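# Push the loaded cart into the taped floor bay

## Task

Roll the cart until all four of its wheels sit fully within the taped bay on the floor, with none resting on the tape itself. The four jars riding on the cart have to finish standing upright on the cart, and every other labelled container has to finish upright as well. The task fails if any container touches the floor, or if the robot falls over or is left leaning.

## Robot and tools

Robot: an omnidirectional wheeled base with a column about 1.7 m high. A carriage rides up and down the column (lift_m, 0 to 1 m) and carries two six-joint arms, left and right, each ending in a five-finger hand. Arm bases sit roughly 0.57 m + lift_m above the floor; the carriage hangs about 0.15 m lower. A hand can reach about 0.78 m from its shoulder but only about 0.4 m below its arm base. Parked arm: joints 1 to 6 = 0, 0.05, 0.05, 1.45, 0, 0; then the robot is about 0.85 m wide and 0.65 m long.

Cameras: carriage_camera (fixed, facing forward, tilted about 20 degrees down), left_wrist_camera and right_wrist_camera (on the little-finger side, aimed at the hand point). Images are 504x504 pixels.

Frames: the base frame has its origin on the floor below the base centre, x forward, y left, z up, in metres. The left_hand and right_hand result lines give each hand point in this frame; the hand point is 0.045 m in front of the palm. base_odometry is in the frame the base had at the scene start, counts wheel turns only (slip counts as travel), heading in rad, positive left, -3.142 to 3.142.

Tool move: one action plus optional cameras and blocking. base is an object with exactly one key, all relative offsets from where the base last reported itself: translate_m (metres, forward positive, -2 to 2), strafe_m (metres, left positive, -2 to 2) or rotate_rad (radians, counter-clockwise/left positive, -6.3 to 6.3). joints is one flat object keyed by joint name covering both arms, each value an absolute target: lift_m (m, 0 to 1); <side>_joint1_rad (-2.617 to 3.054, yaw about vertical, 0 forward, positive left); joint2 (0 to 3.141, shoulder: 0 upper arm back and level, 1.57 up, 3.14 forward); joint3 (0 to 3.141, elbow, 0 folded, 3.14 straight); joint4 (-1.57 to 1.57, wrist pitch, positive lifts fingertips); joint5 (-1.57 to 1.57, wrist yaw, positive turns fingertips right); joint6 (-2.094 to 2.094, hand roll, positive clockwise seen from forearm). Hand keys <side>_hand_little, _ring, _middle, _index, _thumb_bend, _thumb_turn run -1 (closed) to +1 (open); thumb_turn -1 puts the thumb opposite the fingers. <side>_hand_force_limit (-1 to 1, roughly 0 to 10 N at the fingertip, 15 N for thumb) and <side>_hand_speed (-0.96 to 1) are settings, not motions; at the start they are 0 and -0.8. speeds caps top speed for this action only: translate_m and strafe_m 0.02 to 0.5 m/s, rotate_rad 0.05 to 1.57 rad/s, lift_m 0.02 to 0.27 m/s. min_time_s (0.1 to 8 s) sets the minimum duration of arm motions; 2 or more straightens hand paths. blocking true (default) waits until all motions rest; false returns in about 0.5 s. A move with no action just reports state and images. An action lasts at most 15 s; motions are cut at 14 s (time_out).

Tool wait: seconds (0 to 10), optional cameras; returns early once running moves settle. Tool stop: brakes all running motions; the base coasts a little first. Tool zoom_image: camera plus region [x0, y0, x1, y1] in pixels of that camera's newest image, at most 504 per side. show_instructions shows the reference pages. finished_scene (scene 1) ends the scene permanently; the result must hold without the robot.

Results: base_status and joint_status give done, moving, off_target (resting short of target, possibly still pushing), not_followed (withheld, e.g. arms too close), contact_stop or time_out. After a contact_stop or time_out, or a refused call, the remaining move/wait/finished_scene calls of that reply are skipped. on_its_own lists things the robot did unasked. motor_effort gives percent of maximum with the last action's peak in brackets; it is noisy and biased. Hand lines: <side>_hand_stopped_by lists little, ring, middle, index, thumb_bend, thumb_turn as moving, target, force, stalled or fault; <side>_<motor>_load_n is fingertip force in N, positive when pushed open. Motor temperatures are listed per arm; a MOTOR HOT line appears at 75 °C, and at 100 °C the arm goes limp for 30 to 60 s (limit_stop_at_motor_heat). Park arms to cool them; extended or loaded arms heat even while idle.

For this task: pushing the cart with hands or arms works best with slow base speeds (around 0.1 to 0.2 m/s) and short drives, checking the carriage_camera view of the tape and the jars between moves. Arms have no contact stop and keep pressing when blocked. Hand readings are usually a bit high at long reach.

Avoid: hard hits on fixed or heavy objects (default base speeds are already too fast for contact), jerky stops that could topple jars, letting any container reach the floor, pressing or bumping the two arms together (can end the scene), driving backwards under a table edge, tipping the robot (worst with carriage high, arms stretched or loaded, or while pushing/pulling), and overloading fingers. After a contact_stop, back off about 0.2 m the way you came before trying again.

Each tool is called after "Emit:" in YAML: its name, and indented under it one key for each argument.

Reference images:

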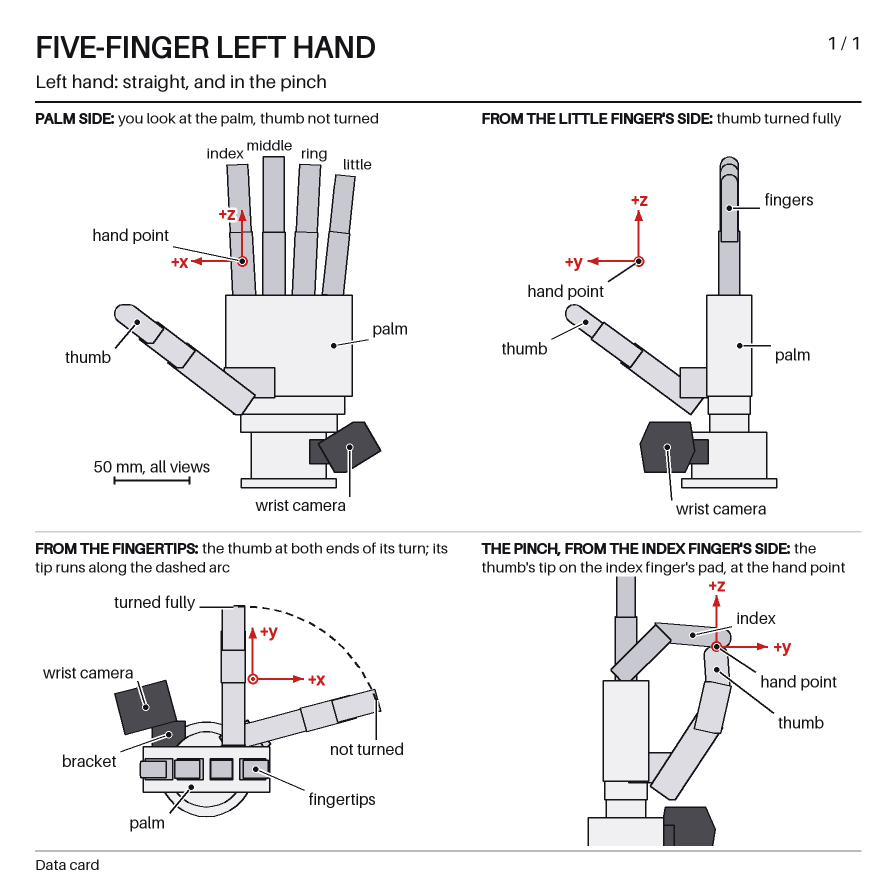

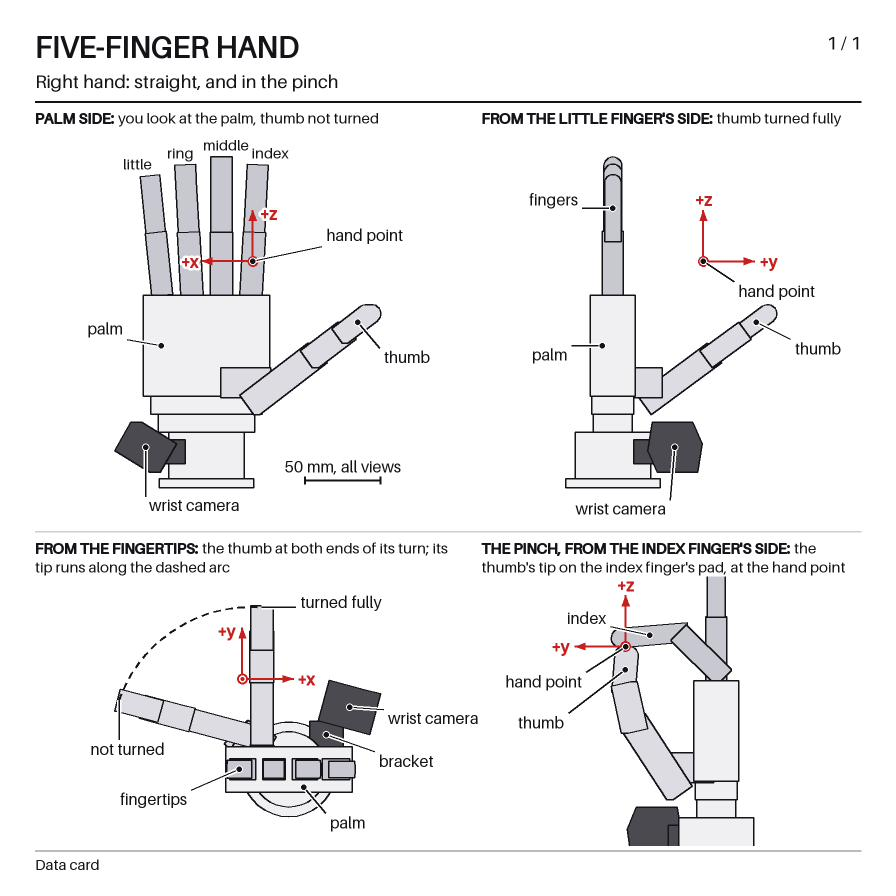

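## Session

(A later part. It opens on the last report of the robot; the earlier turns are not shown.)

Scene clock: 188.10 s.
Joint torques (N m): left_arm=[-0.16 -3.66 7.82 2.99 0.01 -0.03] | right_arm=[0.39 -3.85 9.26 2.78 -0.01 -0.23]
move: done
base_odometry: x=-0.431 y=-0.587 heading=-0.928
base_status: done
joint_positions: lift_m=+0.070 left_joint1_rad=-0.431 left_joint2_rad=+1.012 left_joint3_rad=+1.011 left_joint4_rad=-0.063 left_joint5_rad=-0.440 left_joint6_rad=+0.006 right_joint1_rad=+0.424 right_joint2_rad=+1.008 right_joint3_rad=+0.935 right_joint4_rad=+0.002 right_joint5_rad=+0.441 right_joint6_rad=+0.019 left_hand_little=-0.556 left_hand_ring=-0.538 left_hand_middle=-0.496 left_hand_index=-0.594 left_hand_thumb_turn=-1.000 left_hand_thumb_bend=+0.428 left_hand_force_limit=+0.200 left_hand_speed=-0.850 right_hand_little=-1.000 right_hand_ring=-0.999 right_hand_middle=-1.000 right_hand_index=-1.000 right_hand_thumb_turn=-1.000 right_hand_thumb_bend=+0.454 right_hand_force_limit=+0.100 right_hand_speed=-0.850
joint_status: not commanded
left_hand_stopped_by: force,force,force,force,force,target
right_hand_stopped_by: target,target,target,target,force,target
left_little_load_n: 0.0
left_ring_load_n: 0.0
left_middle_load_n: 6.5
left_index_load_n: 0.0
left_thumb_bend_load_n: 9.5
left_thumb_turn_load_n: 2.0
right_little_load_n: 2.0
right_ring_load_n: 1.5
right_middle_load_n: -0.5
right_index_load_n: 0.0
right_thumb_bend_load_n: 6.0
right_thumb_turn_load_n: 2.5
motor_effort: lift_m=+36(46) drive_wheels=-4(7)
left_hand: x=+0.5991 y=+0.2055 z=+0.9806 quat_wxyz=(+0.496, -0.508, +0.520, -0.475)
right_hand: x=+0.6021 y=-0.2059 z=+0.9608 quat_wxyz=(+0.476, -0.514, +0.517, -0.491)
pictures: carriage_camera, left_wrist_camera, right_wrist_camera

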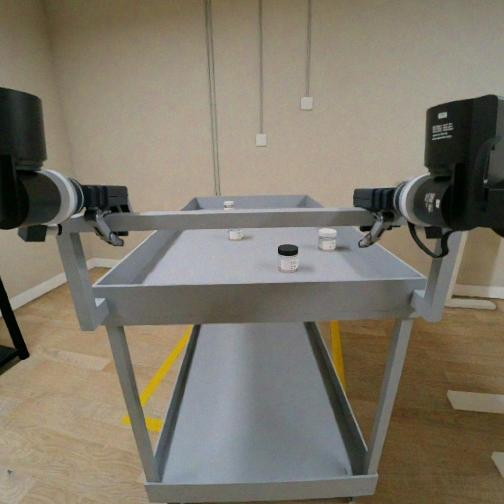

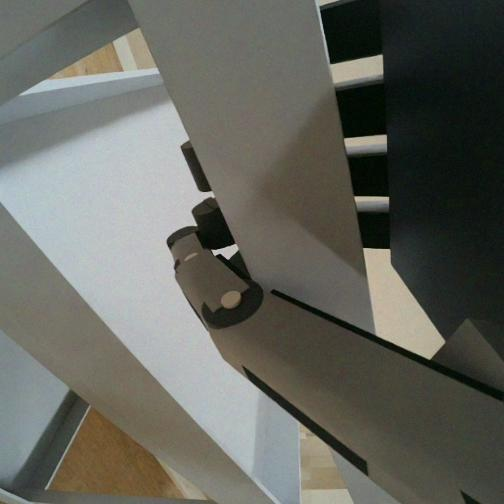

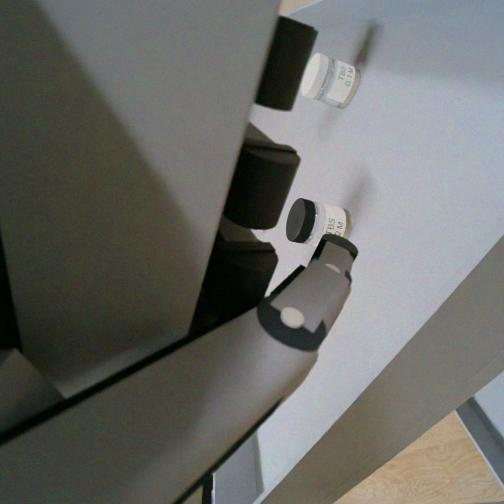

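Emit:
move:
  base: {"strafe_m": 0.075}
  speeds: {"strafe_m": 0.12}

Emit:
move:
  base: {"rotate_rad": -0.04}
  speeds: {"rotate_rad": 0.12}

Emit:
move:
  base: {"strafe_m": 0.075}
  speeds: {"strafe_m": 0.12}

Emit:
move:
  base: {"rotate_rad": -0.04}
  speeds: {"rotate_rad": 0.12}

Emit:
move:
  base: {"translate_m": -0.08}
  speeds: {"translate_m": 0.1}
  cameras: ["carriage_camera"]

Scene clock: 189.87 s.
Joint torques (N m): left_arm=[-0.1 -5.12 7.9 2.6 -0.18 -0.03] | right_arm=[0.27 -0.01 9.07 3.3 -0.49 -0.22]
move: done
base_odometry: x=-0.371 y=-0.542 heading=-0.929
base_status: done
joint_positions: lift_m=+0.070 left_joint1_rad=-0.431 left_joint2_rad=+1.027 left_joint3_rad=+1.011 left_joint4_rad=-0.028 left_joint5_rad=-0.419 left_joint6_rad=+0.006 right_joint1_rad=+0.425 right_joint2_rad=+0.974 right_joint3_rad=+0.935 right_joint4_rad=-0.058 right_joint5_rad=+0.485 right_joint6_rad=+0.018 left_hand_little=-0.555 left_hand_ring=-0.538 left_hand_middle=-0.496 left_hand_index=-0.594 left_hand_thumb_turn=-1.000 left_hand_thumb_bend=+0.428 left_hand_force_limit=+0.200 left_hand_speed=-0.850 right_hand_little=-1.000 right_hand_ring=-0.999 right_hand_middle=-1.000 right_hand_index=-1.000 right_hand_thumb_turn=-1.000 right_hand_thumb_bend=+0.454 right_hand_force_limit=+0.100 right_hand_speed=-0.850
joint_status: not commanded
left_hand_stopped_by: force,force,force,force,force,target
right_hand_stopped_by: target,target,target,target,force,target
left_little_load_n: 4.5
left_ring_load_n: 0.5
left_middle_load_n: 7.0
left_index_load_n: 5.5
left_thumb_bend_load_n: 9.5
left_thumb_turn_load_n: 2.0
right_little_load_n: 1.0
right_ring_load_n: 1.0
right_middle_load_n: 0.0
right_index_load_n: 0.0
right_thumb_bend_load_n: 9.0
right_thumb_turn_load_n: 3.5
motor_effort: lift_m=+42(43) drive_wheels=+8(15)
left_hand: x=+0.6037 y=+0.1989 z=+0.9839 quat_wxyz=(+0.493, -0.501, +0.519, -0.487)
right_hand: x=+0.5928 y=-0.2186 z=+0.9579 quat_wxyz=(+0.456, -0.512, +0.530, -0.499)
pictures: none

Scene clock: 190.67 s.
Joint torques (N m): left_arm=[-0.31 -3.6 7.9 3.02 -0.02 -0.04] | right_arm=[0.21 -3.69 9.18 2.74 -0.02 -0.22]
move: done
base_odometry: x=-0.370 y=-0.542 heading=-0.968
base_status: done
joint_positions: lift_m=+0.070 left_joint1_rad=-0.429 left_joint2_rad=+1.011 left_joint3_rad=+1.011 left_joint4_rad=-0.064 left_joint5_rad=-0.436 left_joint6_rad=+0.007 right_joint1_rad=+0.425 right_joint2_rad=+1.007 right_joint3_rad=+0.935 right_joint4_rad=+0.000 right_joint5_rad=+0.444 right_joint6_rad=+0.017 left_hand_little=-0.556 left_hand_ring=-0.538 left_hand_middle=-0.496 left_hand_index=-0.594 left_hand_thumb_turn=-1.000 left_hand_thumb_bend=+0.428 left_hand_force_limit=+0.200 left_hand_speed=-0.850 right_hand_little=-1.000 right_hand_ring=-0.999 right_hand_middle=-1.000 right_hand_index=-1.000 right_hand_thumb_turn=-1.000 right_hand_thumb_bend=+0.454 right_hand_force_limit=+0.100 right_hand_speed=-0.850
joint_status: not commanded
left_hand_stopped_by: force,force,force,force,force,target
right_hand_stopped_by: target,target,target,target,force,target
left_little_load_n: 0.0
left_ring_load_n: 0.0
left_middle_load_n: 6.5
left_index_load_n: 0.0
left_thumb_bend_load_n: 9.5
left_thumb_turn_load_n: 1.5
right_little_load_n: 2.5
right_ring_load_n: 1.5
right_middle_load_n: 0.0
right_index_load_n: 0.0
right_thumb_bend_load_n: 6.0
right_thumb_turn_load_n: 2.5
motor_effort: lift_m=+42(44) drive_wheels=-3(9)
left_hand: x=+0.5989 y=+0.2056 z=+0.9805 quat_wxyz=(+0.495, -0.507, +0.521, -0.475)
right_hand: x=+0.6016 y=-0.2064 z=+0.9608 quat_wxyz=(+0.475, -0.514, +0.518, -0.492)
pictures: none

Scene clock: 192.13 s.
Joint torques (N m): left_arm=[-0.2 -5.38 7.9 2.55 -0.19 -0.03] | right_arm=[0.06 0.05 9.14 3.3 -0.37 -0.2]
move: done
base_odometry: x=-0.309 y=-0.500 heading=-0.969
base_status: done
joint_positions: lift_m=+0.070 left_joint1_rad=-0.430 left_joint2_rad=+1.029 left_joint3_rad=+1.011 left_joint4_rad=-0.025 left_joint5_rad=-0.417 left_joint6_rad=+0.007 right_joint1_rad=+0.427 right_joint2_rad=+0.974 right_joint3_rad=+0.935 right_joint4_rad=-0.059 right_joint5_rad=+0.477 right_joint6_rad=+0.016 left_hand_little=-0.555 left_hand_ring=-0.538 left_hand_middle=-0.496 left_hand_index=-0.594 left_hand_thumb_turn=-1.000 left_hand_thumb_bend=+0.428 left_hand_force_limit=+0.200 left_hand_speed=-0.850 right_hand_little=-1.000 right_hand_ring=-0.999 right_hand_middle=-1.000 right_hand_index=-1.000 right_hand_thumb_turn=-1.000 right_hand_thumb_bend=+0.454 right_hand_force_limit=+0.100 right_hand_speed=-0.850
joint_status: not commanded
left_hand_stopped_by: force,force,force,force,force,target
right_hand_stopped_by: target,target,target,target,force,target
left_little_load_n: 5.0
left_ring_load_n: 1.0
left_middle_load_n: 7.0
left_index_load_n: 5.5
left_thumb_bend_load_n: 9.5
left_thumb_turn_load_n: 2.0
right_little_load_n: 0.5
right_ring_load_n: 1.0
right_middle_load_n: -0.5
right_index_load_n: 0.0
right_thumb_bend_load_n: 9.0
right_thumb_turn_load_n: 3.5
motor_effort: lift_m=+41(45) drive_wheels=+8(17)
left_hand: x=+0.6042 y=+0.1988 z=+0.9840 quat_wxyz=(+0.493, -0.500, +0.519, -0.487)
right_hand: x=+0.5923 y=-0.2166 z=+0.9579 quat_wxyz=(+0.458, -0.515, +0.527, -0.497)
pictures: none

Scene clock: 192.93 s.
Joint torques (N m): left_arm=[-0.32 -3.64 7.9 3 -0.03 -0.05] | right_arm=[0.09 -3.59 9.18 2.75 -0.01 -0.19]
Motor temperatures (°C): left_arm=[24 30 54 44 24 24] | right_arm=[23 26 35 49 26 26]
move: done
base_odometry: x=-0.309 y=-0.500 heading=-1.008
base_status: done
joint_positions: lift_m=+0.070 left_joint1_rad=-0.428 left_joint2_rad=+1.012 left_joint3_rad=+1.011 left_joint4_rad=-0.063 left_joint5_rad=-0.436 left_joint6_rad=+0.008 right_joint1_rad=+0.427 right_joint2_rad=+1.006 right_joint3_rad=+0.935 right_joint4_rad=-0.001 right_joint5_rad=+0.443 right_joint6_rad=+0.015 left_hand_little=-0.556 left_hand_ring=-0.538 left_hand_middle=-0.496 left_hand_index=-0.594 left_hand_thumb_turn=-1.000 left_hand_thumb_bend=+0.428 left_hand_force_limit=+0.200 left_hand_speed=-0.850 right_hand_little=-1.000 right_hand_ring=-0.999 right_hand_middle=-1.000 right_hand_index=-1.000 right_hand_thumb_turn=-1.000 right_hand_thumb_bend=+0.454 right_hand_force_limit=+0.100 right_hand_speed=-0.850
joint_status: not commanded
left_hand_stopped_by: force,force,force,force,force,target
right_hand_stopped_by: target,target,target,target,force,target
left_little_load_n: 0.0
left_ring_load_n: 0.0
left_middle_load_n: 6.5
left_index_load_n: 0.0
left_thumb_bend_load_n: 9.5
left_thumb_turn_load_n: 2.0
right_little_load_n: 2.5
right_ring_load_n: 1.5
right_middle_load_n: 0.0
right_index_load_n: 0.0
right_thumb_bend_load_n: 6.0
right_thumb_turn_load_n: 2.5
motor_effort: lift_m=+42(43) drive_wheels=-3(8)
left_hand: x=+0.5992 y=+0.2057 z=+0.9805 quat_wxyz=(+0.496, -0.507, +0.521, -0.475)
right_hand: x=+0.6011 y=-0.2055 z=+0.9607 quat_wxyz=(+0.475, -0.516, +0.516, -0.491)
pictures: none

Scene clock: 194.43 s.
Joint torques (N m): left_arm=[-0.65 -4.08 7.88 2.83 0.1 -0.04] | right_arm=[-0.01 -5.48 9.17 2.54 0.3 -0.21]
move: done
base_odometry: x=-0.351 y=-0.432 heading=-1.008
base_status: done
joint_positions: lift_m=+0.070 left_joint1_rad=-0.424 left_joint2_rad=+1.017 left_joint3_rad=+1.011 left_joint4_rad=-0.050 left_joint5_rad=-0.448 left_joint6_rad=+0.008 right_joint1_rad=+0.430 right_joint2_rad=+1.022 right_joint3_rad=+0.935 right_joint4_rad=+0.020 right_joint5_rad=+0.419 right_joint6_rad=+0.017 left_hand_little=-0.556 left_hand_ring=-0.538 left_hand_middle=-0.496 left_hand_index=-0.594 left_hand_thumb_turn=-1.000 left_hand_thumb_bend=+0.428 left_hand_force_limit=+0.200 left_hand_speed=-0.850 right_hand_little=-1.000 right_hand_ring=-1.000 right_hand_middle=-1.000 right_hand_index=-1.000 right_hand_thumb_turn=-1.000 right_hand_thumb_bend=+0.454 right_hand_force_limit=+0.100 right_hand_speed=-0.850
joint_status: not commanded
left_hand_stopped_by: force,force,force,force,force,target
right_hand_stopped_by: target,target,target,target,force,target
left_little_load_n: 0.5
left_ring_load_n: 0.0
left_middle_load_n: 6.5
left_index_load_n: 0.0
left_thumb_bend_load_n: 9.5
left_thumb_turn_load_n: 2.0
right_little_load_n: 0.0
right_ring_load_n: 0.5
right_middle_load_n: -0.5
right_index_load_n: 0.0
right_thumb_bend_load_n: 6.0
right_thumb_turn_load_n: 2.5
motor_effort: lift_m=+40(45) drive_wheels=+0(14)
left_hand: x=+0.6018 y=+0.2090 z=+0.9821 quat_wxyz=(+0.501, -0.510, +0.514, -0.473)
right_hand: x=+0.6043 y=-0.1979 z=+0.9604 quat_wxyz=(+0.485, -0.520, +0.510, -0.485)

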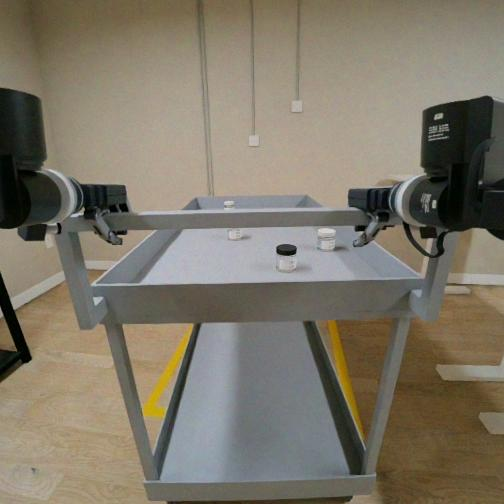

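Emit:
move:
  base: {"translate_m": -0.25}
  speeds: {"translate_m": 0.15}

Emit:
move:
  base: {"strafe_m": 0.075}
  speeds: {"strafe_m": 0.12}

Emit:
move:
  base: {"rotate_rad": -0.04}
  speeds: {"rotate_rad": 0.12}

Emit:
move:
  base: {"strafe_m": 0.075}
  speeds: {"strafe_m": 0.12}

Emit:
move:
  base: {"rotate_rad": -0.04}
  speeds: {"rotate_rad": 0.12}
  cameras: ["all"]

Scene clock: 197.57 s.
Joint torques (N m): left_arm=[-0.76 -3.95 7.88 2.91 0.11 -0.04] | right_arm=[-0.47 -5.26 9.24 2.57 0.48 -0.19]
move: done
base_odometry: x=-0.484 y=-0.220 heading=-1.008
base_status: done
joint_positions: lift_m=+0.070 left_joint1_rad=-0.424 left_joint2_rad=+1.015 left_joint3_rad=+1.011 left_joint4_rad=-0.055 left_joint5_rad=-0.451 left_joint6_rad=+0.008 right_joint1_rad=+0.433 right_joint2_rad=+1.021 right_joint3_rad=+0.935 right_joint4_rad=+0.019 right_joint5_rad=+0.405 right_joint6_rad=+0.016 left_hand_little=-0.556 left_hand_ring=-0.538 left_hand_middle=-0.496 left_hand_index=-0.594 left_hand_thumb_turn=-1.000 left_hand_thumb_bend=+0.428 left_hand_force_limit=+0.200 left_hand_speed=-0.850 right_hand_little=-1.000 right_hand_ring=-1.000 right_hand_middle=-1.000 right_hand_index=-1.000 right_hand_thumb_turn=-1.000 right_hand_thumb_bend=+0.454 right_hand_force_limit=+0.100 right_hand_speed=-0.850
joint_status: not commanded
left_hand_stopped_by: force,force,force,force,force,target
right_hand_stopped_by: target,target,target,target,force,target
left_little_load_n: 0.0
left_ring_load_n: 0.0
left_middle_load_n: 6.5
left_index_load_n: 0.0
left_thumb_bend_load_n: 9.5
left_thumb_turn_load_n: 1.5
right_little_load_n: 0.0
right_ring_load_n: 0.5
right_middle_load_n: 0.0
right_index_load_n: 0.0
right_thumb_bend_load_n: 6.5
right_thumb_turn_load_n: 2.5
motor_effort: lift_m=+40(45) drive_wheels=+0(16)
left_hand: x=+0.6012 y=+0.2100 z=+0.9814 quat_wxyz=(+0.501, -0.512, +0.514, -0.472)
right_hand: x=+0.6032 y=-0.1938 z=+0.9604 quat_wxyz=(+0.489, -0.525, +0.505, -0.480)
pictures: none

Scene clock: 198.97 s.
Joint torques (N m): left_arm=[-0.1 -5.08 7.95 2.64 -0.21 0.01] | right_arm=[0.59 -0.55 9.09 3.2 -0.56 -0.23]
Motor temperatures (°C): left_arm=[24 30 55 44 24 24] | right_arm=[23 26 35 49 26 26]
move: done
base_odometry: x=-0.421 y=-0.180 heading=-1.008
base_status: done
joint_positions: lift_m=+0.070 left_joint1_rad=-0.430 left_joint2_rad=+1.027 left_joint3_rad=+1.011 left_joint4_rad=-0.032 left_joint5_rad=-0.415 left_joint6_rad=+0.001 right_joint1_rad=+0.420 right_joint2_rad=+0.979 right_joint3_rad=+0.935 right_joint4_rad=-0.051 right_joint5_rad=+0.493 right_joint6_rad=+0.019 left_hand_little=-0.555 left_hand_ring=-0.538 left_hand_middle=-0.496 left_hand_index=-0.594 left_hand_thumb_turn=-1.000 left_hand_thumb_bend=+0.428 left_hand_force_limit=+0.200 left_hand_speed=-0.850 right_hand_little=-1.000 right_hand_ring=-0.999 right_hand_middle=-1.000 right_hand_index=-1.000 right_hand_thumb_turn=-1.000 right_hand_thumb_bend=+0.454 right_hand_force_limit=+0.100 right_hand_speed=-0.850
joint_status: not commanded
left_hand_stopped_by: force,force,force,force,force,target
right_hand_stopped_by: target,target,target,target,force,target
left_little_load_n: 3.5
left_ring_load_n: 0.0
left_middle_load_n: 6.5
left_index_load_n: 6.0
left_thumb_bend_load_n: 9.5
left_thumb_turn_load_n: 2.0
right_little_load_n: 2.0
right_ring_load_n: 1.0
right_middle_load_n: 0.0
right_index_load_n: 0.0
right_thumb_bend_load_n: 8.5
right_thumb_turn_load_n: 3.0
motor_effort: lift_m=+40(44) drive_wheels=+2(14)
left_hand: x=+0.6033 y=+0.1983 z=+0.9831 quat_wxyz=(+0.490, -0.502, +0.520, -0.488)
right_hand: x=+0.5948 y=-0.2213 z=+0.9581 quat_wxyz=(+0.454, -0.508, +0.533, -0.502)
pictures: none

Scene clock: 199.77 s.
Joint torques (N m): left_arm=[-0.2 -3.78 7.9 2.97 0.01 -0.03] | right_arm=[0.36 -4.21 9.18 2.69 0.06 -0.24]
Motor temperatures (°C): left_arm=[24 30 55 44 24 24] | right_arm=[23 26 35 50 26 26]
move: done
base_odometry: x=-0.421 y=-0.180 heading=-1.047
base_status: done
joint_positions: lift_m=+0.070 left_joint1_rad=-0.430 left_joint2_rad=+1.013 left_joint3_rad=+1.011 left_joint4_rad=-0.061 left_joint5_rad=-0.440 left_joint6_rad=+0.006 right_joint1_rad=+0.424 right_joint2_rad=+1.010 right_joint3_rad=+0.935 right_joint4_rad=+0.005 right_joint5_rad=+0.438 right_joint6_rad=+0.019 left_hand_little=-0.556 left_hand_ring=-0.538 left_hand_middle=-0.496 left_hand_index=-0.594 left_hand_thumb_turn=-1.000 left_hand_thumb_bend=+0.428 left_hand_force_limit=+0.200 left_hand_speed=-0.850 right_hand_little=-1.000 right_hand_ring=-0.999 right_hand_middle=-1.000 right_hand_index=-1.000 right_hand_thumb_turn=-1.000 right_hand_thumb_bend=+0.454 right_hand_force_limit=+0.100 right_hand_speed=-0.850
joint_status: not commanded
left_hand_stopped_by: force,force,force,force,force,target
right_hand_stopped_by: target,target,target,target,force,target
left_little_load_n: 0.0
left_ring_load_n: 0.0
left_middle_load_n: 6.5
left_index_load_n: 0.0
left_thumb_bend_load_n: 10.0
left_thumb_turn_load_n: 1.5
right_little_load_n: 1.5
right_ring_load_n: 1.5
right_middle_load_n: 0.0
right_index_load_n: 0.0
right_thumb_bend_load_n: 6.0
right_thumb_turn_load_n: 2.5
motor_effort: lift_m=+42(43) drive_wheels=-4(8)
left_hand: x=+0.5996 y=+0.2057 z=+0.9806 quat_wxyz=(+0.496, -0.508, +0.519, -0.475)
right_hand: x=+0.6025 y=-0.2050 z=+0.9608 quat_wxyz=(+0.478, -0.515, +0.517, -0.490)
pictures: none

Scene clock: 201.17 s.
Joint torques (N m): left_arm=[-0.12 -4.93 7.9 2.64 -0.17 -0.01] | right_arm=[0.43 -0.34 9.09 3.2 -0.58 -0.23]
Motor temperatures (°C): left_arm=[24 30 55 44 24 24] | right_arm=[23 26 35 50 26 26]
move: done
base_odometry: x=-0.356 y=-0.143 heading=-1.048
base_status: done
joint_positions: lift_m=+0.070 left_joint1_rad=-0.432 left_joint2_rad=+1.024 left_joint3_rad=+1.011 left_joint4_rad=-0.033 left_joint5_rad=-0.419 left_joint6_rad=+0.005 right_joint1_rad=+0.423 right_joint2_rad=+0.978 right_joint3_rad=+0.935 right_joint4_rad=-0.054 right_joint5_rad=+0.491 right_joint6_rad=+0.019 left_hand_little=-0.555 left_hand_ring=-0.538 left_hand_middle=-0.496 left_hand_index=-0.594 left_hand_thumb_turn=-1.000 left_hand_thumb_bend=+0.428 left_hand_force_limit=+0.200 left_hand_speed=-0.850 right_hand_little=-1.000 right_hand_ring=-0.999 right_hand_middle=-1.000 right_hand_index=-1.000 right_hand_thumb_turn=-1.000 right_hand_thumb_bend=+0.454 right_hand_force_limit=+0.100 right_hand_speed=-0.850
joint_status: not commanded
left_hand_stopped_by: force,force,force,force,force,target
right_hand_stopped_by: target,target,target,target,force,target
left_little_load_n: 4.0
left_ring_load_n: 0.0
left_middle_load_n: 7.0
left_index_load_n: 5.5
left_thumb_bend_load_n: 9.5
left_thumb_turn_load_n: 2.0
right_little_load_n: 2.0
right_ring_load_n: 1.0
right_middle_load_n: -0.5
right_index_load_n: 0.0
right_thumb_bend_load_n: 9.0
right_thumb_turn_load_n: 3.0
motor_effort: lift_m=+39(43) drive_wheels=+8(18)
left_hand: x=+0.6027 y=+0.1990 z=+0.9836 quat_wxyz=(+0.492, -0.501, +0.520, -0.487)
right_hand: x=+0.5940 y=-0.2202 z=+0.9579 quat_wxyz=(+0.455, -0.509, +0.532, -0.501)
pictures: none

Scene clock: 201.97 s.
Joint torques (N m): left_arm=[-0.23 -3.4 7.88 3.05 0.01 -0.05] | right_arm=[0.29 -4.07 9.14 2.71 -0.04 -0.23]
Motor temperatures (°C): left_arm=[24 30 55 44 24 24] | right_arm=[23 26 35 50 26 26]
move: done
base_odometry: x=-0.356 y=-0.143 heading=-1.088
base_status: done
joint_positions: lift_m=+0.070 left_joint1_rad=-0.430 left_joint2_rad=+1.009 left_joint3_rad=+1.011 left_joint4_rad=-0.067 left_joint5_rad=-0.440 left_joint6_rad=+0.008 right_joint1_rad=+0.425 right_joint2_rad=+1.010 right_joint3_rad=+0.935 right_joint4_rad=+0.003 right_joint5_rad=+0.445 right_joint6_rad=+0.019 left_hand_little=-0.556 left_hand_ring=-0.538 left_hand_middle=-0.496 left_hand_index=-0.594 left_hand_thumb_turn=-1.000 left_hand_thumb_bend=+0.428 left_hand_force_limit=+0.200 left_hand_speed=-0.850 right_hand_little=-1.000 right_hand_ring=-0.999 right_hand_middle=-1.000 right_hand_index=-1.000 right_hand_thumb_turn=-1.000 right_hand_thumb_bend=+0.454 right_hand_force_limit=+0.100 right_hand_speed=-0.850
joint_status: not commanded
left_hand_stopped_by: force,force,force,force,force,target
right_hand_stopped_by: target,target,target,target,force,target
left_little_load_n: 0.0
left_ring_load_n: 0.0
left_middle_load_n: 6.5
left_index_load_n: 0.0
left_thumb_bend_load_n: 9.5
left_thumb_turn_load_n: 1.5
right_little_load_n: 2.5
right_ring_load_n: 1.5
right_middle_load_n: 0.0
right_index_load_n: 0.0
right_thumb_bend_load_n: 6.0
right_thumb_turn_load_n: 2.5
motor_effort: lift_m=+41(44) drive_wheels=-3(6)
left_hand: x=+0.5984 y=+0.2065 z=+0.9803 quat_wxyz=(+0.496, -0.508, +0.521, -0.474)
right_hand: x=+0.6024 y=-0.2063 z=+0.9606 quat_wxyz=(+0.476, -0.513, +0.518, -0.492)
pictures: carriage_camera, left_wrist_camera, right_wrist_camera

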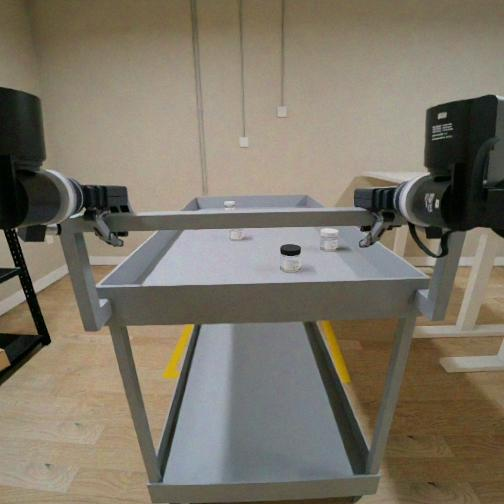

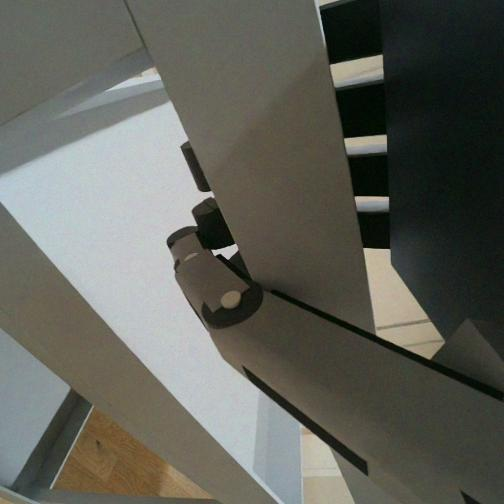

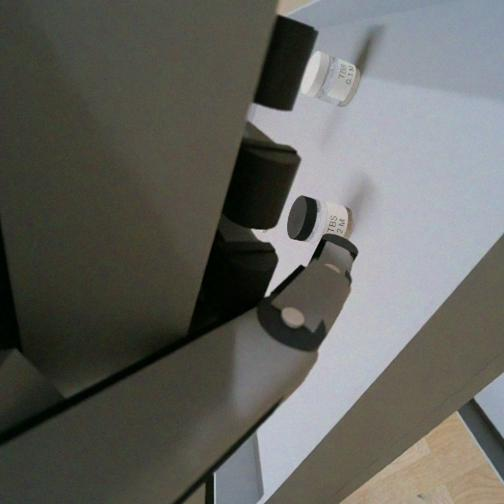

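Emit:
zoom_image:
  camera: "carriage_camera"
  region: [130, 300, 390, 504]

Scaled by 1.938 from the camera's image (finer frame: 720x720).

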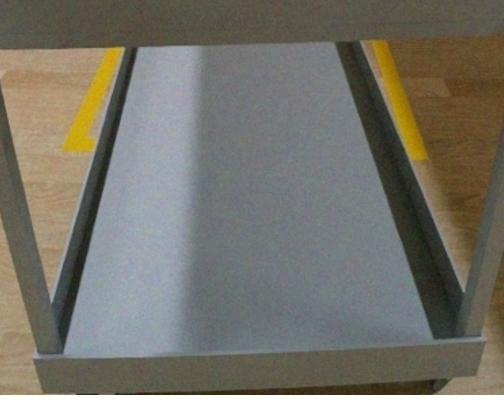

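Emit:
move:
  base: {"strafe_m": 0.075}
  speeds: {"strafe_m": 0.12}

Emit:
move:
  base: {"rotate_rad": -0.04}
  speeds: {"rotate_rad": 0.12}

Emit:
move:
  base: {"strafe_m": 0.075}
  speeds: {"strafe_m": 0.12}

Emit:
move:
  base: {"rotate_rad": -0.04}
  speeds: {"rotate_rad": 0.12}

Emit:
move:
  base: {"strafe_m": 0.075}
  speeds: {"strafe_m": 0.12}

Emit:
move:
  base: {"rotate_rad": -0.04}
  speeds: {"rotate_rad": 0.12}

Emit:
move:
  base: {"strafe_m": 0.07}
  speeds: {"strafe_m": 0.12}

Emit:
move:
  base: {"rotate_rad": -0.04}
  speeds: {"rotate_rad": 0.12}
  cameras: ["carriage_camera"]

Emit:
zoom_image:
  camera: "carriage_camera"
  region: [130, 250, 384, 504]

Scene clock: 204.43 s.
Joint torques (N m): left_arm=[-0.16 -5.03 7.9 2.59 -0.19 -0.04] | right_arm=[0.08 -0.2 9.13 3.28 -0.43 -0.2]
Motor temperatures (°C): left_arm=[24 30 55 45 24 24] | right_arm=[23 26 36 50 26 26]
move: done
base_odometry: x=-0.289 y=-0.108 heading=-1.089
base_status: done
joint_positions: lift_m=+0.070 left_joint1_rad=-0.431 left_joint2_rad=+1.026 left_joint3_rad=+1.011 left_joint4_rad=-0.030 left_joint5_rad=-0.419 left_joint6_rad=+0.008 right_joint1_rad=+0.426 right_joint2_rad=+0.976 right_joint3_rad=+0.935 right_joint4_rad=-0.055 right_joint5_rad=+0.480 right_joint6_rad=+0.017 left_hand_little=-0.555 left_hand_ring=-0.538 left_hand_middle=-0.496 left_hand_index=-0.594 left_hand_thumb_turn=-1.000 left_hand_thumb_bend=+0.428 left_hand_force_limit=+0.200 left_hand_speed=-0.850 right_hand_little=-1.000 right_hand_ring=-0.999 right_hand_middle=-1.000 right_hand_index=-1.000 right_hand_thumb_turn=-1.000 right_hand_thumb_bend=+0.454 right_hand_force_limit=+0.100 right_hand_speed=-0.850
joint_status: not commanded
left_hand_stopped_by: force,force,force,force,force,target
right_hand_stopped_by: target,target,target,target,force,target
left_little_load_n: 4.5
left_ring_load_n: 0.5
left_middle_load_n: 7.0
left_index_load_n: 4.5
left_thumb_bend_load_n: 9.5
left_thumb_turn_load_n: 2.0
right_little_load_n: 1.0
right_ring_load_n: 1.0
right_middle_load_n: -0.5
right_index_load_n: 0.0
right_thumb_bend_load_n: 8.5
right_thumb_turn_load_n: 3.5
motor_effort: lift_m=+38(44) drive_wheels=+8(17)
left_hand: x=+0.6034 y=+0.1991 z=+0.9837 quat_wxyz=(+0.493, -0.500, +0.519, -0.486)
right_hand: x=+0.5932 y=-0.2172 z=+0.9579 quat_wxyz=(+0.458, -0.513, +0.528, -0.498)
pictures: none

Scene clock: 205.23 s.
Joint torques (N m): left_arm=[-0.28 -3.36 7.87 3.06 -0.01 -0.05] | right_arm=[0.16 -3.84 9.17 2.71 0.01 -0.21]
Motor temperatures (°C): left_arm=[24 30 55 45 24 24] | right_arm=[23 26 36 50 26 26]
move: done
base_odometry: x=-0.289 y=-0.108 heading=-1.128
base_status: done
joint_positions: lift_m=+0.070 left_joint1_rad=-0.429 left_joint2_rad=+1.009 left_joint3_rad=+1.011 left_joint4_rad=-0.068 left_joint5_rad=-0.437 left_joint6_rad=+0.008 right_joint1_rad=+0.426 right_joint2_rad=+1.008 right_joint3_rad=+0.935 right_joint4_rad=+0.001 right_joint5_rad=+0.441 right_joint6_rad=+0.017 left_hand_little=-0.556 left_hand_ring=-0.538 left_hand_middle=-0.496 left_hand_index=-0.594 left_hand_thumb_turn=-1.000 left_hand_thumb_bend=+0.428 left_hand_force_limit=+0.200 left_hand_speed=-0.850 right_hand_little=-1.000 right_hand_ring=-0.999 right_hand_middle=-1.000 right_hand_index=-1.000 right_hand_thumb_turn=-1.000 right_hand_thumb_bend=+0.454 right_hand_force_limit=+0.100 right_hand_speed=-0.850
joint_status: not commanded
left_hand_stopped_by: force,force,force,force,force,target
right_hand_stopped_by: target,target,target,target,force,target
left_little_load_n: 0.0
left_ring_load_n: 0.0
left_middle_load_n: 6.5
left_index_load_n: 0.0
left_thumb_bend_load_n: 10.0
left_thumb_turn_load_n: 2.0
right_little_load_n: 2.5
right_ring_load_n: 1.5
right_middle_load_n: 0.0
right_index_load_n: 0.0
right_thumb_bend_load_n: 6.0
right_thumb_turn_load_n: 3.0
motor_effort: lift_m=+40(44) drive_wheels=-3(8)
left_hand: x=+0.5983 y=+0.2063 z=+0.9803 quat_wxyz=(+0.496, -0.508, +0.521, -0.474)
right_hand: x=+0.6016 y=-0.2051 z=+0.9607 quat_wxyz=(+0.476, -0.515, +0.516, -0.491)
pictures: none

Scene clock: 206.70 s.
Joint torques (N m): left_arm=[-0.13 -5.19 7.91 2.56 -0.2 -0.05] | right_arm=[0.09 -0.16 9.14 3.26 -0.34 -0.19]
Motor temperatures (°C): left_arm=[24 30 55 45 24 24] | right_arm=[23 26 36 50 26 26]
move: done
base_odometry: x=-0.222 y=-0.076 heading=-1.129
base_status: done
joint_positions: lift_m=+0.070 left_joint1_rad=-0.431 left_joint2_rad=+1.028 left_joint3_rad=+1.011 left_joint4_rad=-0.026 left_joint5_rad=-0.417 left_joint6_rad=+0.009 right_joint1_rad=+0.427 right_joint2_rad=+0.976 right_joint3_rad=+0.935 right_joint4_rad=-0.056 right_joint5_rad=+0.474 right_joint6_rad=+0.015 left_hand_little=-0.555 left_hand_ring=-0.538 left_hand_middle=-0.496 left_hand_index=-0.594 left_hand_thumb_turn=-1.000 left_hand_thumb_bend=+0.428 left_hand_force_limit=+0.200 left_hand_speed=-0.850 right_hand_little=-1.000 right_hand_ring=-0.999 right_hand_middle=-1.000 right_hand_index=-1.000 right_hand_thumb_turn=-1.000 right_hand_thumb_bend=+0.454 right_hand_force_limit=+0.100 right_hand_speed=-0.850
joint_status: not commanded
left_hand_stopped_by: force,force,force,force,force,target
right_hand_stopped_by: target,target,target,target,force,target
left_little_load_n: 5.5
left_ring_load_n: 0.5
left_middle_load_n: 7.0
left_index_load_n: 5.5
left_thumb_bend_load_n: 9.0
left_thumb_turn_load_n: 2.0
right_little_load_n: 0.5
right_ring_load_n: 1.0
right_middle_load_n: 0.0
right_index_load_n: 0.0
right_thumb_bend_load_n: 9.0
right_thumb_turn_load_n: 3.5
motor_effort: lift_m=+40(43) drive_wheels=+8(16)
left_hand: x=+0.6039 y=+0.1986 z=+0.9839 quat_wxyz=(+0.493, -0.499, +0.520, -0.487)
right_hand: x=+0.5927 y=-0.2156 z=+0.9579 quat_wxyz=(+0.460, -0.516, +0.526, -0.496)
pictures: none

Scene clock: 207.50 s.
Joint torques (N m): left_arm=[-0.29 -3.49 7.9 3.03 -0.03 -0.06] | right_arm=[0.08 -3.74 9.17 2.74 0.03 -0.18]
Motor temperatures (°C): left_arm=[24 30 55 45 24 24] | right_arm=[23 26 36 51 26 26]
move: done
base_odometry: x=-0.221 y=-0.076 heading=-1.168
base_status: done
joint_positions: lift_m=+0.070 left_joint1_rad=-0.429 left_joint2_rad=+1.010 left_joint3_rad=+1.011 left_joint4_rad=-0.065 left_joint5_rad=-0.435 left_joint6_rad=+0.009 right_joint1_rad=+0.427 right_joint2_rad=+1.007 right_joint3_rad=+0.935 right_joint4_rad=+0.000 right_joint5_rad=+0.440 right_joint6_rad=+0.014 left_hand_little=-0.556 left_hand_ring=-0.538 left_hand_middle=-0.496 left_hand_index=-0.594 left_hand_thumb_turn=-1.000 left_hand_thumb_bend=+0.428 left_hand_force_limit=+0.200 left_hand_speed=-0.850 right_hand_little=-1.000 right_hand_ring=-0.999 right_hand_middle=-1.000 right_hand_index=-1.000 right_hand_thumb_turn=-1.000 right_hand_thumb_bend=+0.454 right_hand_force_limit=+0.100 right_hand_speed=-0.850
joint_status: not commanded
left_hand_stopped_by: force,force,force,force,force,target
right_hand_stopped_by: target,target,target,target,force,target
left_little_load_n: 0.0
left_ring_load_n: 0.0
left_middle_load_n: 6.5
left_index_load_n: 0.0
left_thumb_bend_load_n: 9.5
left_thumb_turn_load_n: 2.0
right_little_load_n: 2.0
right_ring_load_n: 2.0
right_middle_load_n: 0.0
right_index_load_n: 0.0
right_thumb_bend_load_n: 6.0
right_thumb_turn_load_n: 2.5
motor_effort: lift_m=+39(44) drive_wheels=-3(7)
left_hand: x=+0.5987 y=+0.2056 z=+0.9803 quat_wxyz=(+0.496, -0.507, +0.522, -0.475)
right_hand: x=+0.6014 y=-0.2048 z=+0.9607 quat_wxyz=(+0.476, -0.516, +0.515, -0.491)
pictures: none

Scene clock: 208.97 s.
Joint torques (N m): left_arm=[-0.13 -5.53 7.94 2.5 -0.22 -0.06] | right_arm=[-0.08 -0.01 9.11 3.29 -0.34 -0.18]
Motor temperatures (°C): left_arm=[24 30 55 45 24 24] | right_arm=[23 26 36 51 26 26]
move: done
base_odometry: x=-0.152 y=-0.047 heading=-1.169
base_status: done
joint_positions: lift_m=+0.070 left_joint1_rad=-0.431 left_joint2_rad=+1.031 left_joint3_rad=+1.011 left_joint4_rad=-0.022 left_joint5_rad=-0.414 left_joint6_rad=+0.009 right_joint1_rad=+0.428 right_joint2_rad=+0.975 right_joint3_rad=+0.935 right_joint4_rad=-0.056 right_joint5_rad=+0.470 right_joint6_rad=+0.014 left_hand_little=-0.555 left_hand_ring=-0.538 left_hand_middle=-0.496 left_hand_index=-0.594 left_hand_thumb_turn=-1.000 left_hand_thumb_bend=+0.428 left_hand_force_limit=+0.200 left_hand_speed=-0.850 right_hand_little=-1.000 right_hand_ring=-0.999 right_hand_middle=-1.000 right_hand_index=-1.000 right_hand_thumb_turn=-1.000 right_hand_thumb_bend=+0.454 right_hand_force_limit=+0.100 right_hand_speed=-0.850
joint_status: not commanded
left_hand_stopped_by: force,force,force,force,force,target
right_hand_stopped_by: target,target,target,target,force,target
left_little_load_n: 5.5
left_ring_load_n: 1.0
left_middle_load_n: 6.5
left_index_load_n: 6.0
left_thumb_bend_load_n: 9.5
left_thumb_turn_load_n: 2.0
right_little_load_n: 0.5
right_ring_load_n: 1.0
right_middle_load_n: -0.5
right_index_load_n: 0.0
right_thumb_bend_load_n: 9.0
right_thumb_turn_load_n: 3.5
motor_effort: lift_m=+42(45) drive_wheels=+8(17)
left_hand: x=+0.6047 y=+0.1978 z=+0.9839 quat_wxyz=(+0.493, -0.498, +0.520, -0.488)
right_hand: x=+0.5924 y=-0.2148 z=+0.9581 quat_wxyz=(+0.461, -0.517, +0.525, -0.495)
pictures: none

Scene clock: 209.77 s.
Joint torques (N m): left_arm=[-0.27 -3.74 7.88 2.99 -0.03 -0.06] | right_arm=[-0.03 -3.67 9.17 2.74 0.03 -0.19]
Motor temperatures (°C): left_arm=[24 30 55 45 24 24] | right_arm=[23 26 36 51 26 26]
move: done
base_odometry: x=-0.152 y=-0.046 heading=-1.209
base_status: done
joint_positions: lift_m=+0.070 left_joint1_rad=-0.430 left_joint2_rad=+1.012 left_joint3_rad=+1.011 left_joint4_rad=-0.062 left_joint5_rad=-0.435 left_joint6_rad=+0.009 right_joint1_rad=+0.428 right_joint2_rad=+1.007 right_joint3_rad=+0.935 right_joint4_rad=-0.001 right_joint5_rad=+0.440 right_joint6_rad=+0.015 left_hand_little=-0.556 left_hand_ring=-0.538 left_hand_middle=-0.496 left_hand_index=-0.594 left_hand_thumb_turn=-1.000 left_hand_thumb_bend=+0.428 left_hand_force_limit=+0.200 left_hand_speed=-0.850 right_hand_little=-1.000 right_hand_ring=-0.999 right_hand_middle=-1.000 right_hand_index=-1.000 right_hand_thumb_turn=-1.000 right_hand_thumb_bend=+0.454 right_hand_force_limit=+0.100 right_hand_speed=-0.850
joint_status: not commanded
left_hand_stopped_by: force,force,force,force,force,target
right_hand_stopped_by: target,target,target,target,force,target
left_little_load_n: 0.0
left_ring_load_n: 0.0
left_middle_load_n: 6.5
left_index_load_n: 0.0
left_thumb_bend_load_n: 9.5
left_thumb_turn_load_n: 2.0
right_little_load_n: 2.0
right_ring_load_n: 1.5
right_middle_load_n: -0.5
right_index_load_n: 0.0
right_thumb_bend_load_n: 6.0
right_thumb_turn_load_n: 2.5
motor_effort: lift_m=+38(42) drive_wheels=-3(8)
left_hand: x=+0.5992 y=+0.2051 z=+0.9805 quat_wxyz=(+0.496, -0.506, +0.522, -0.475)
right_hand: x=+0.6010 y=-0.2044 z=+0.9607 quat_wxyz=(+0.477, -0.517, +0.515, -0.490)
pictures: none

Scene clock: 211.13 s.
Joint torques (N m): left_arm=[-0.23 -5.46 7.9 2.52 -0.2 -0.03] | right_arm=[-0.16 -0.21 9.13 3.29 -0.31 -0.18]
Motor temperatures (°C): left_arm=[24 30 55 45 24 24] | right_arm=[23 26 36 51 26 26]
move: done
base_odometry: x=-0.087 y=-0.022 heading=-1.210
base_status: done
joint_positions: lift_m=+0.070 left_joint1_rad=-0.430 left_joint2_rad=+1.030 left_joint3_rad=+1.011 left_joint4_rad=-0.023 left_joint5_rad=-0.415 left_joint6_rad=+0.009 right_joint1_rad=+0.430 right_joint2_rad=+0.977 right_joint3_rad=+0.935 right_joint4_rad=-0.053 right_joint5_rad=+0.469 right_joint6_rad=+0.014 left_hand_little=-0.555 left_hand_ring=-0.538 left_hand_middle=-0.496 left_hand_index=-0.594 left_hand_thumb_turn=-1.000 left_hand_thumb_bend=+0.428 left_hand_force_limit=+0.200 left_hand_speed=-0.850 right_hand_little=-1.000 right_hand_ring=-0.999 right_hand_middle=-1.000 right_hand_index=-1.000 right_hand_thumb_turn=-1.000 right_hand_thumb_bend=+0.454 right_hand_force_limit=+0.100 right_hand_speed=-0.850
joint_status: not commanded
left_hand_stopped_by: force,force,force,force,force,target
right_hand_stopped_by: target,target,target,target,force,target
left_little_load_n: 5.5
left_ring_load_n: 1.0
left_middle_load_n: 7.0
left_index_load_n: 6.0
left_thumb_bend_load_n: 9.5
left_thumb_turn_load_n: 2.0
right_little_load_n: 0.5
right_ring_load_n: 1.0
right_middle_load_n: -0.5
right_index_load_n: 0.0
right_thumb_bend_load_n: 9.0
right_thumb_turn_load_n: 3.5
motor_effort: lift_m=+38(43) drive_wheels=+8(16)
left_hand: x=+0.6045 y=+0.1982 z=+0.9841 quat_wxyz=(+0.493, -0.499, +0.520, -0.488)
right_hand: x=+0.5928 y=-0.2139 z=+0.9581 quat_wxyz=(+0.461, -0.517, +0.524, -0.495)
pictures: none

Scene clock: 211.93 s.
Joint torques (N m): left_arm=[-0.24 -3.58 7.88 3.01 -0.03 -0.05] | right_arm=[-0.1 -3.81 9.16 2.74 0.05 -0.19]
Motor temperatures (°C): left_arm=[24 30 55 45 24 24] | right_arm=[23 26 36 51 26 26]
move: done
base_odometry: x=-0.087 y=-0.022 heading=-1.249
base_status: done
joint_positions: lift_m=+0.070 left_joint1_rad=-0.430 left_joint2_rad=+1.011 left_joint3_rad=+1.011 left_joint4_rad=-0.064 left_joint5_rad=-0.435 left_joint6_rad=+0.009 right_joint1_rad=+0.430 right_joint2_rad=+1.007 right_joint3_rad=+0.935 right_joint4_rad=+0.001 right_joint5_rad=+0.438 right_joint6_rad=+0.014 left_hand_little=-0.556 left_hand_ring=-0.538 left_hand_middle=-0.496 left_hand_index=-0.594 left_hand_thumb_turn=-1.000 left_hand_thumb_bend=+0.428 left_hand_force_limit=+0.200 left_hand_speed=-0.850 right_hand_little=-1.000 right_hand_ring=-0.999 right_hand_middle=-1.000 right_hand_index=-1.000 right_hand_thumb_turn=-1.000 right_hand_thumb_bend=+0.454 right_hand_force_limit=+0.100 right_hand_speed=-0.850
joint_status: not commanded
left_hand_stopped_by: force,force,force,force,force,target
right_hand_stopped_by: target,target,target,target,force,target
left_little_load_n: 0.0
left_ring_load_n: 0.0
left_middle_load_n: 6.5
left_index_load_n: 0.0
left_thumb_bend_load_n: 9.5
left_thumb_turn_load_n: 2.0
right_little_load_n: 2.0
right_ring_load_n: 1.5
right_middle_load_n: 0.0
right_index_load_n: 0.0
right_thumb_bend_load_n: 6.0
right_thumb_turn_load_n: 2.5
motor_effort: lift_m=+40(44) drive_wheels=-3(8)
left_hand: x=+0.5989 y=+0.2053 z=+0.9804 quat_wxyz=(+0.496, -0.506, +0.522, -0.475)
right_hand: x=+0.6011 y=-0.2036 z=+0.9608 quat_wxyz=(+0.477, -0.517, +0.514, -0.490)

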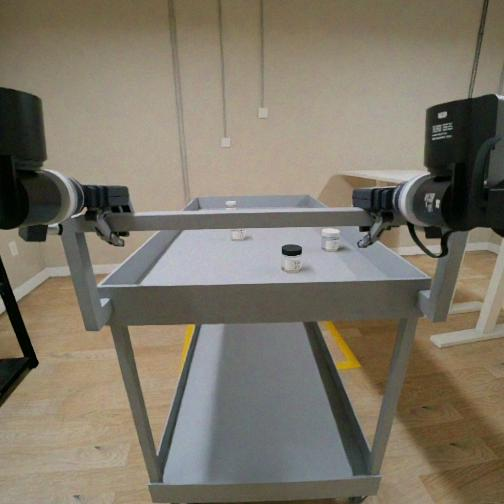

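Scaled by 1.984 from the camera's image (finer frame: 720x720).

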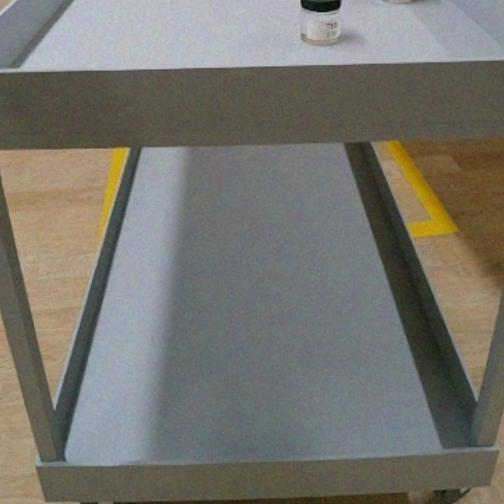

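Emit:
move:
  base: {"translate_m": 0.5}
  speeds: {"translate_m": 0.15}
  cameras: ["all"]

Emit:
zoom_image:
  camera: "carriage_camera"
  region: [120, 250, 374, 504]

Scene clock: 216.57 s.
Joint torques (N m): left_arm=[-0.44 -4.59 7.86 2.66 0 -0.05] | right_arm=[-0.57 -2.41 9.18 2.94 0.34 -0.19]
Motor temperatures (°C): left_arm=[24 30 55 45 24 24] | right_arm=[23 26 36 52 26 26]
move: done
base_odometry: x=+0.072 y=-0.496 heading=-1.248
base_status: done
joint_positions: lift_m=+0.070 left_joint1_rad=-0.427 left_joint2_rad=+1.022 left_joint3_rad=+1.011 left_joint4_rad=-0.034 left_joint5_rad=-0.438 left_joint6_rad=+0.008 right_joint1_rad=+0.435 right_joint2_rad=+0.996 right_joint3_rad=+0.935 right_joint4_rad=-0.015 right_joint5_rad=+0.412 right_joint6_rad=+0.014 left_hand_little=-0.555 left_hand_ring=-0.538 left_hand_middle=-0.496 left_hand_index=-0.594 left_hand_thumb_turn=-1.000 left_hand_thumb_bend=+0.428 left_hand_force_limit=+0.200 left_hand_speed=-0.850 right_hand_little=-1.000 right_hand_ring=-1.000 right_hand_middle=-1.000 right_hand_index=-1.000 right_hand_thumb_turn=-1.000 right_hand_thumb_bend=+0.454 right_hand_force_limit=+0.100 right_hand_speed=-0.850
joint_status: not commanded
left_hand_stopped_by: force,force,force,force,force,target
right_hand_stopped_by: target,target,target,target,force,target
left_little_load_n: 5.0
left_ring_load_n: 1.0
left_middle_load_n: 6.5
left_index_load_n: 2.5
left_thumb_bend_load_n: 9.0
left_thumb_turn_load_n: 2.0
right_little_load_n: 0.0
right_ring_load_n: 0.5
right_middle_load_n: 0.0
right_index_load_n: 0.0
right_thumb_bend_load_n: 7.0
right_thumb_turn_load_n: 3.0
motor_effort: lift_m=+38(43) drive_wheels=-3(16)
left_hand: x=+0.6034 y=+0.2051 z=+0.9841 quat_wxyz=(+0.499, -0.506, +0.514, -0.480)
right_hand: x=+0.5966 y=-0.1978 z=+0.9607 quat_wxyz=(+0.484, -0.527, +0.507, -0.481)
pictures: carriage_camera, left_wrist_camera, right_wrist_camera

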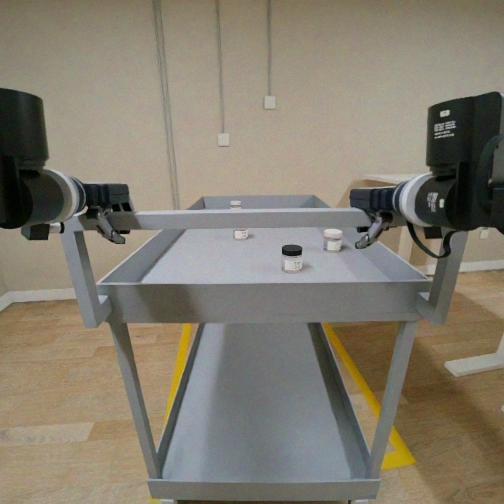

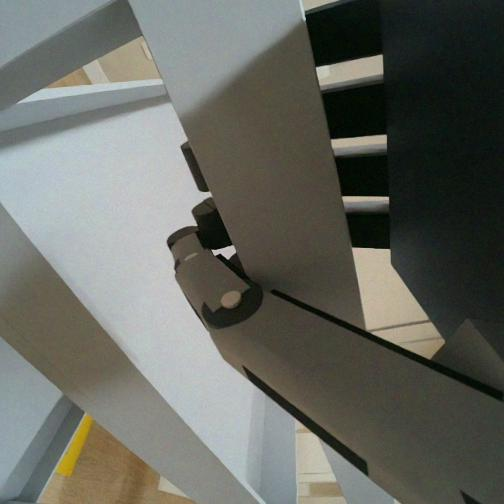

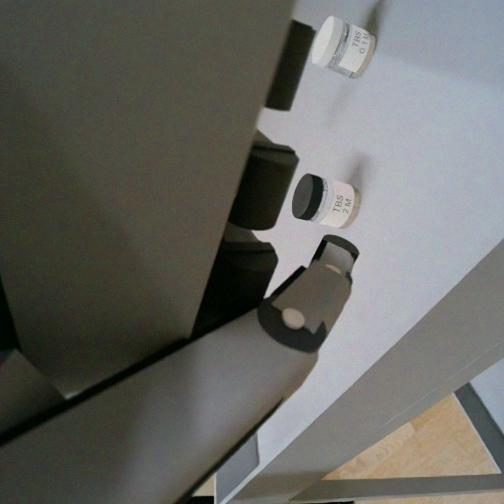

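Scaled by 1.984 from the camera's image (finer frame: 720x720).

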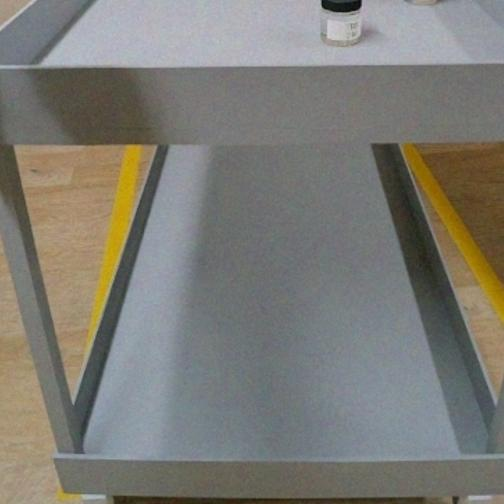

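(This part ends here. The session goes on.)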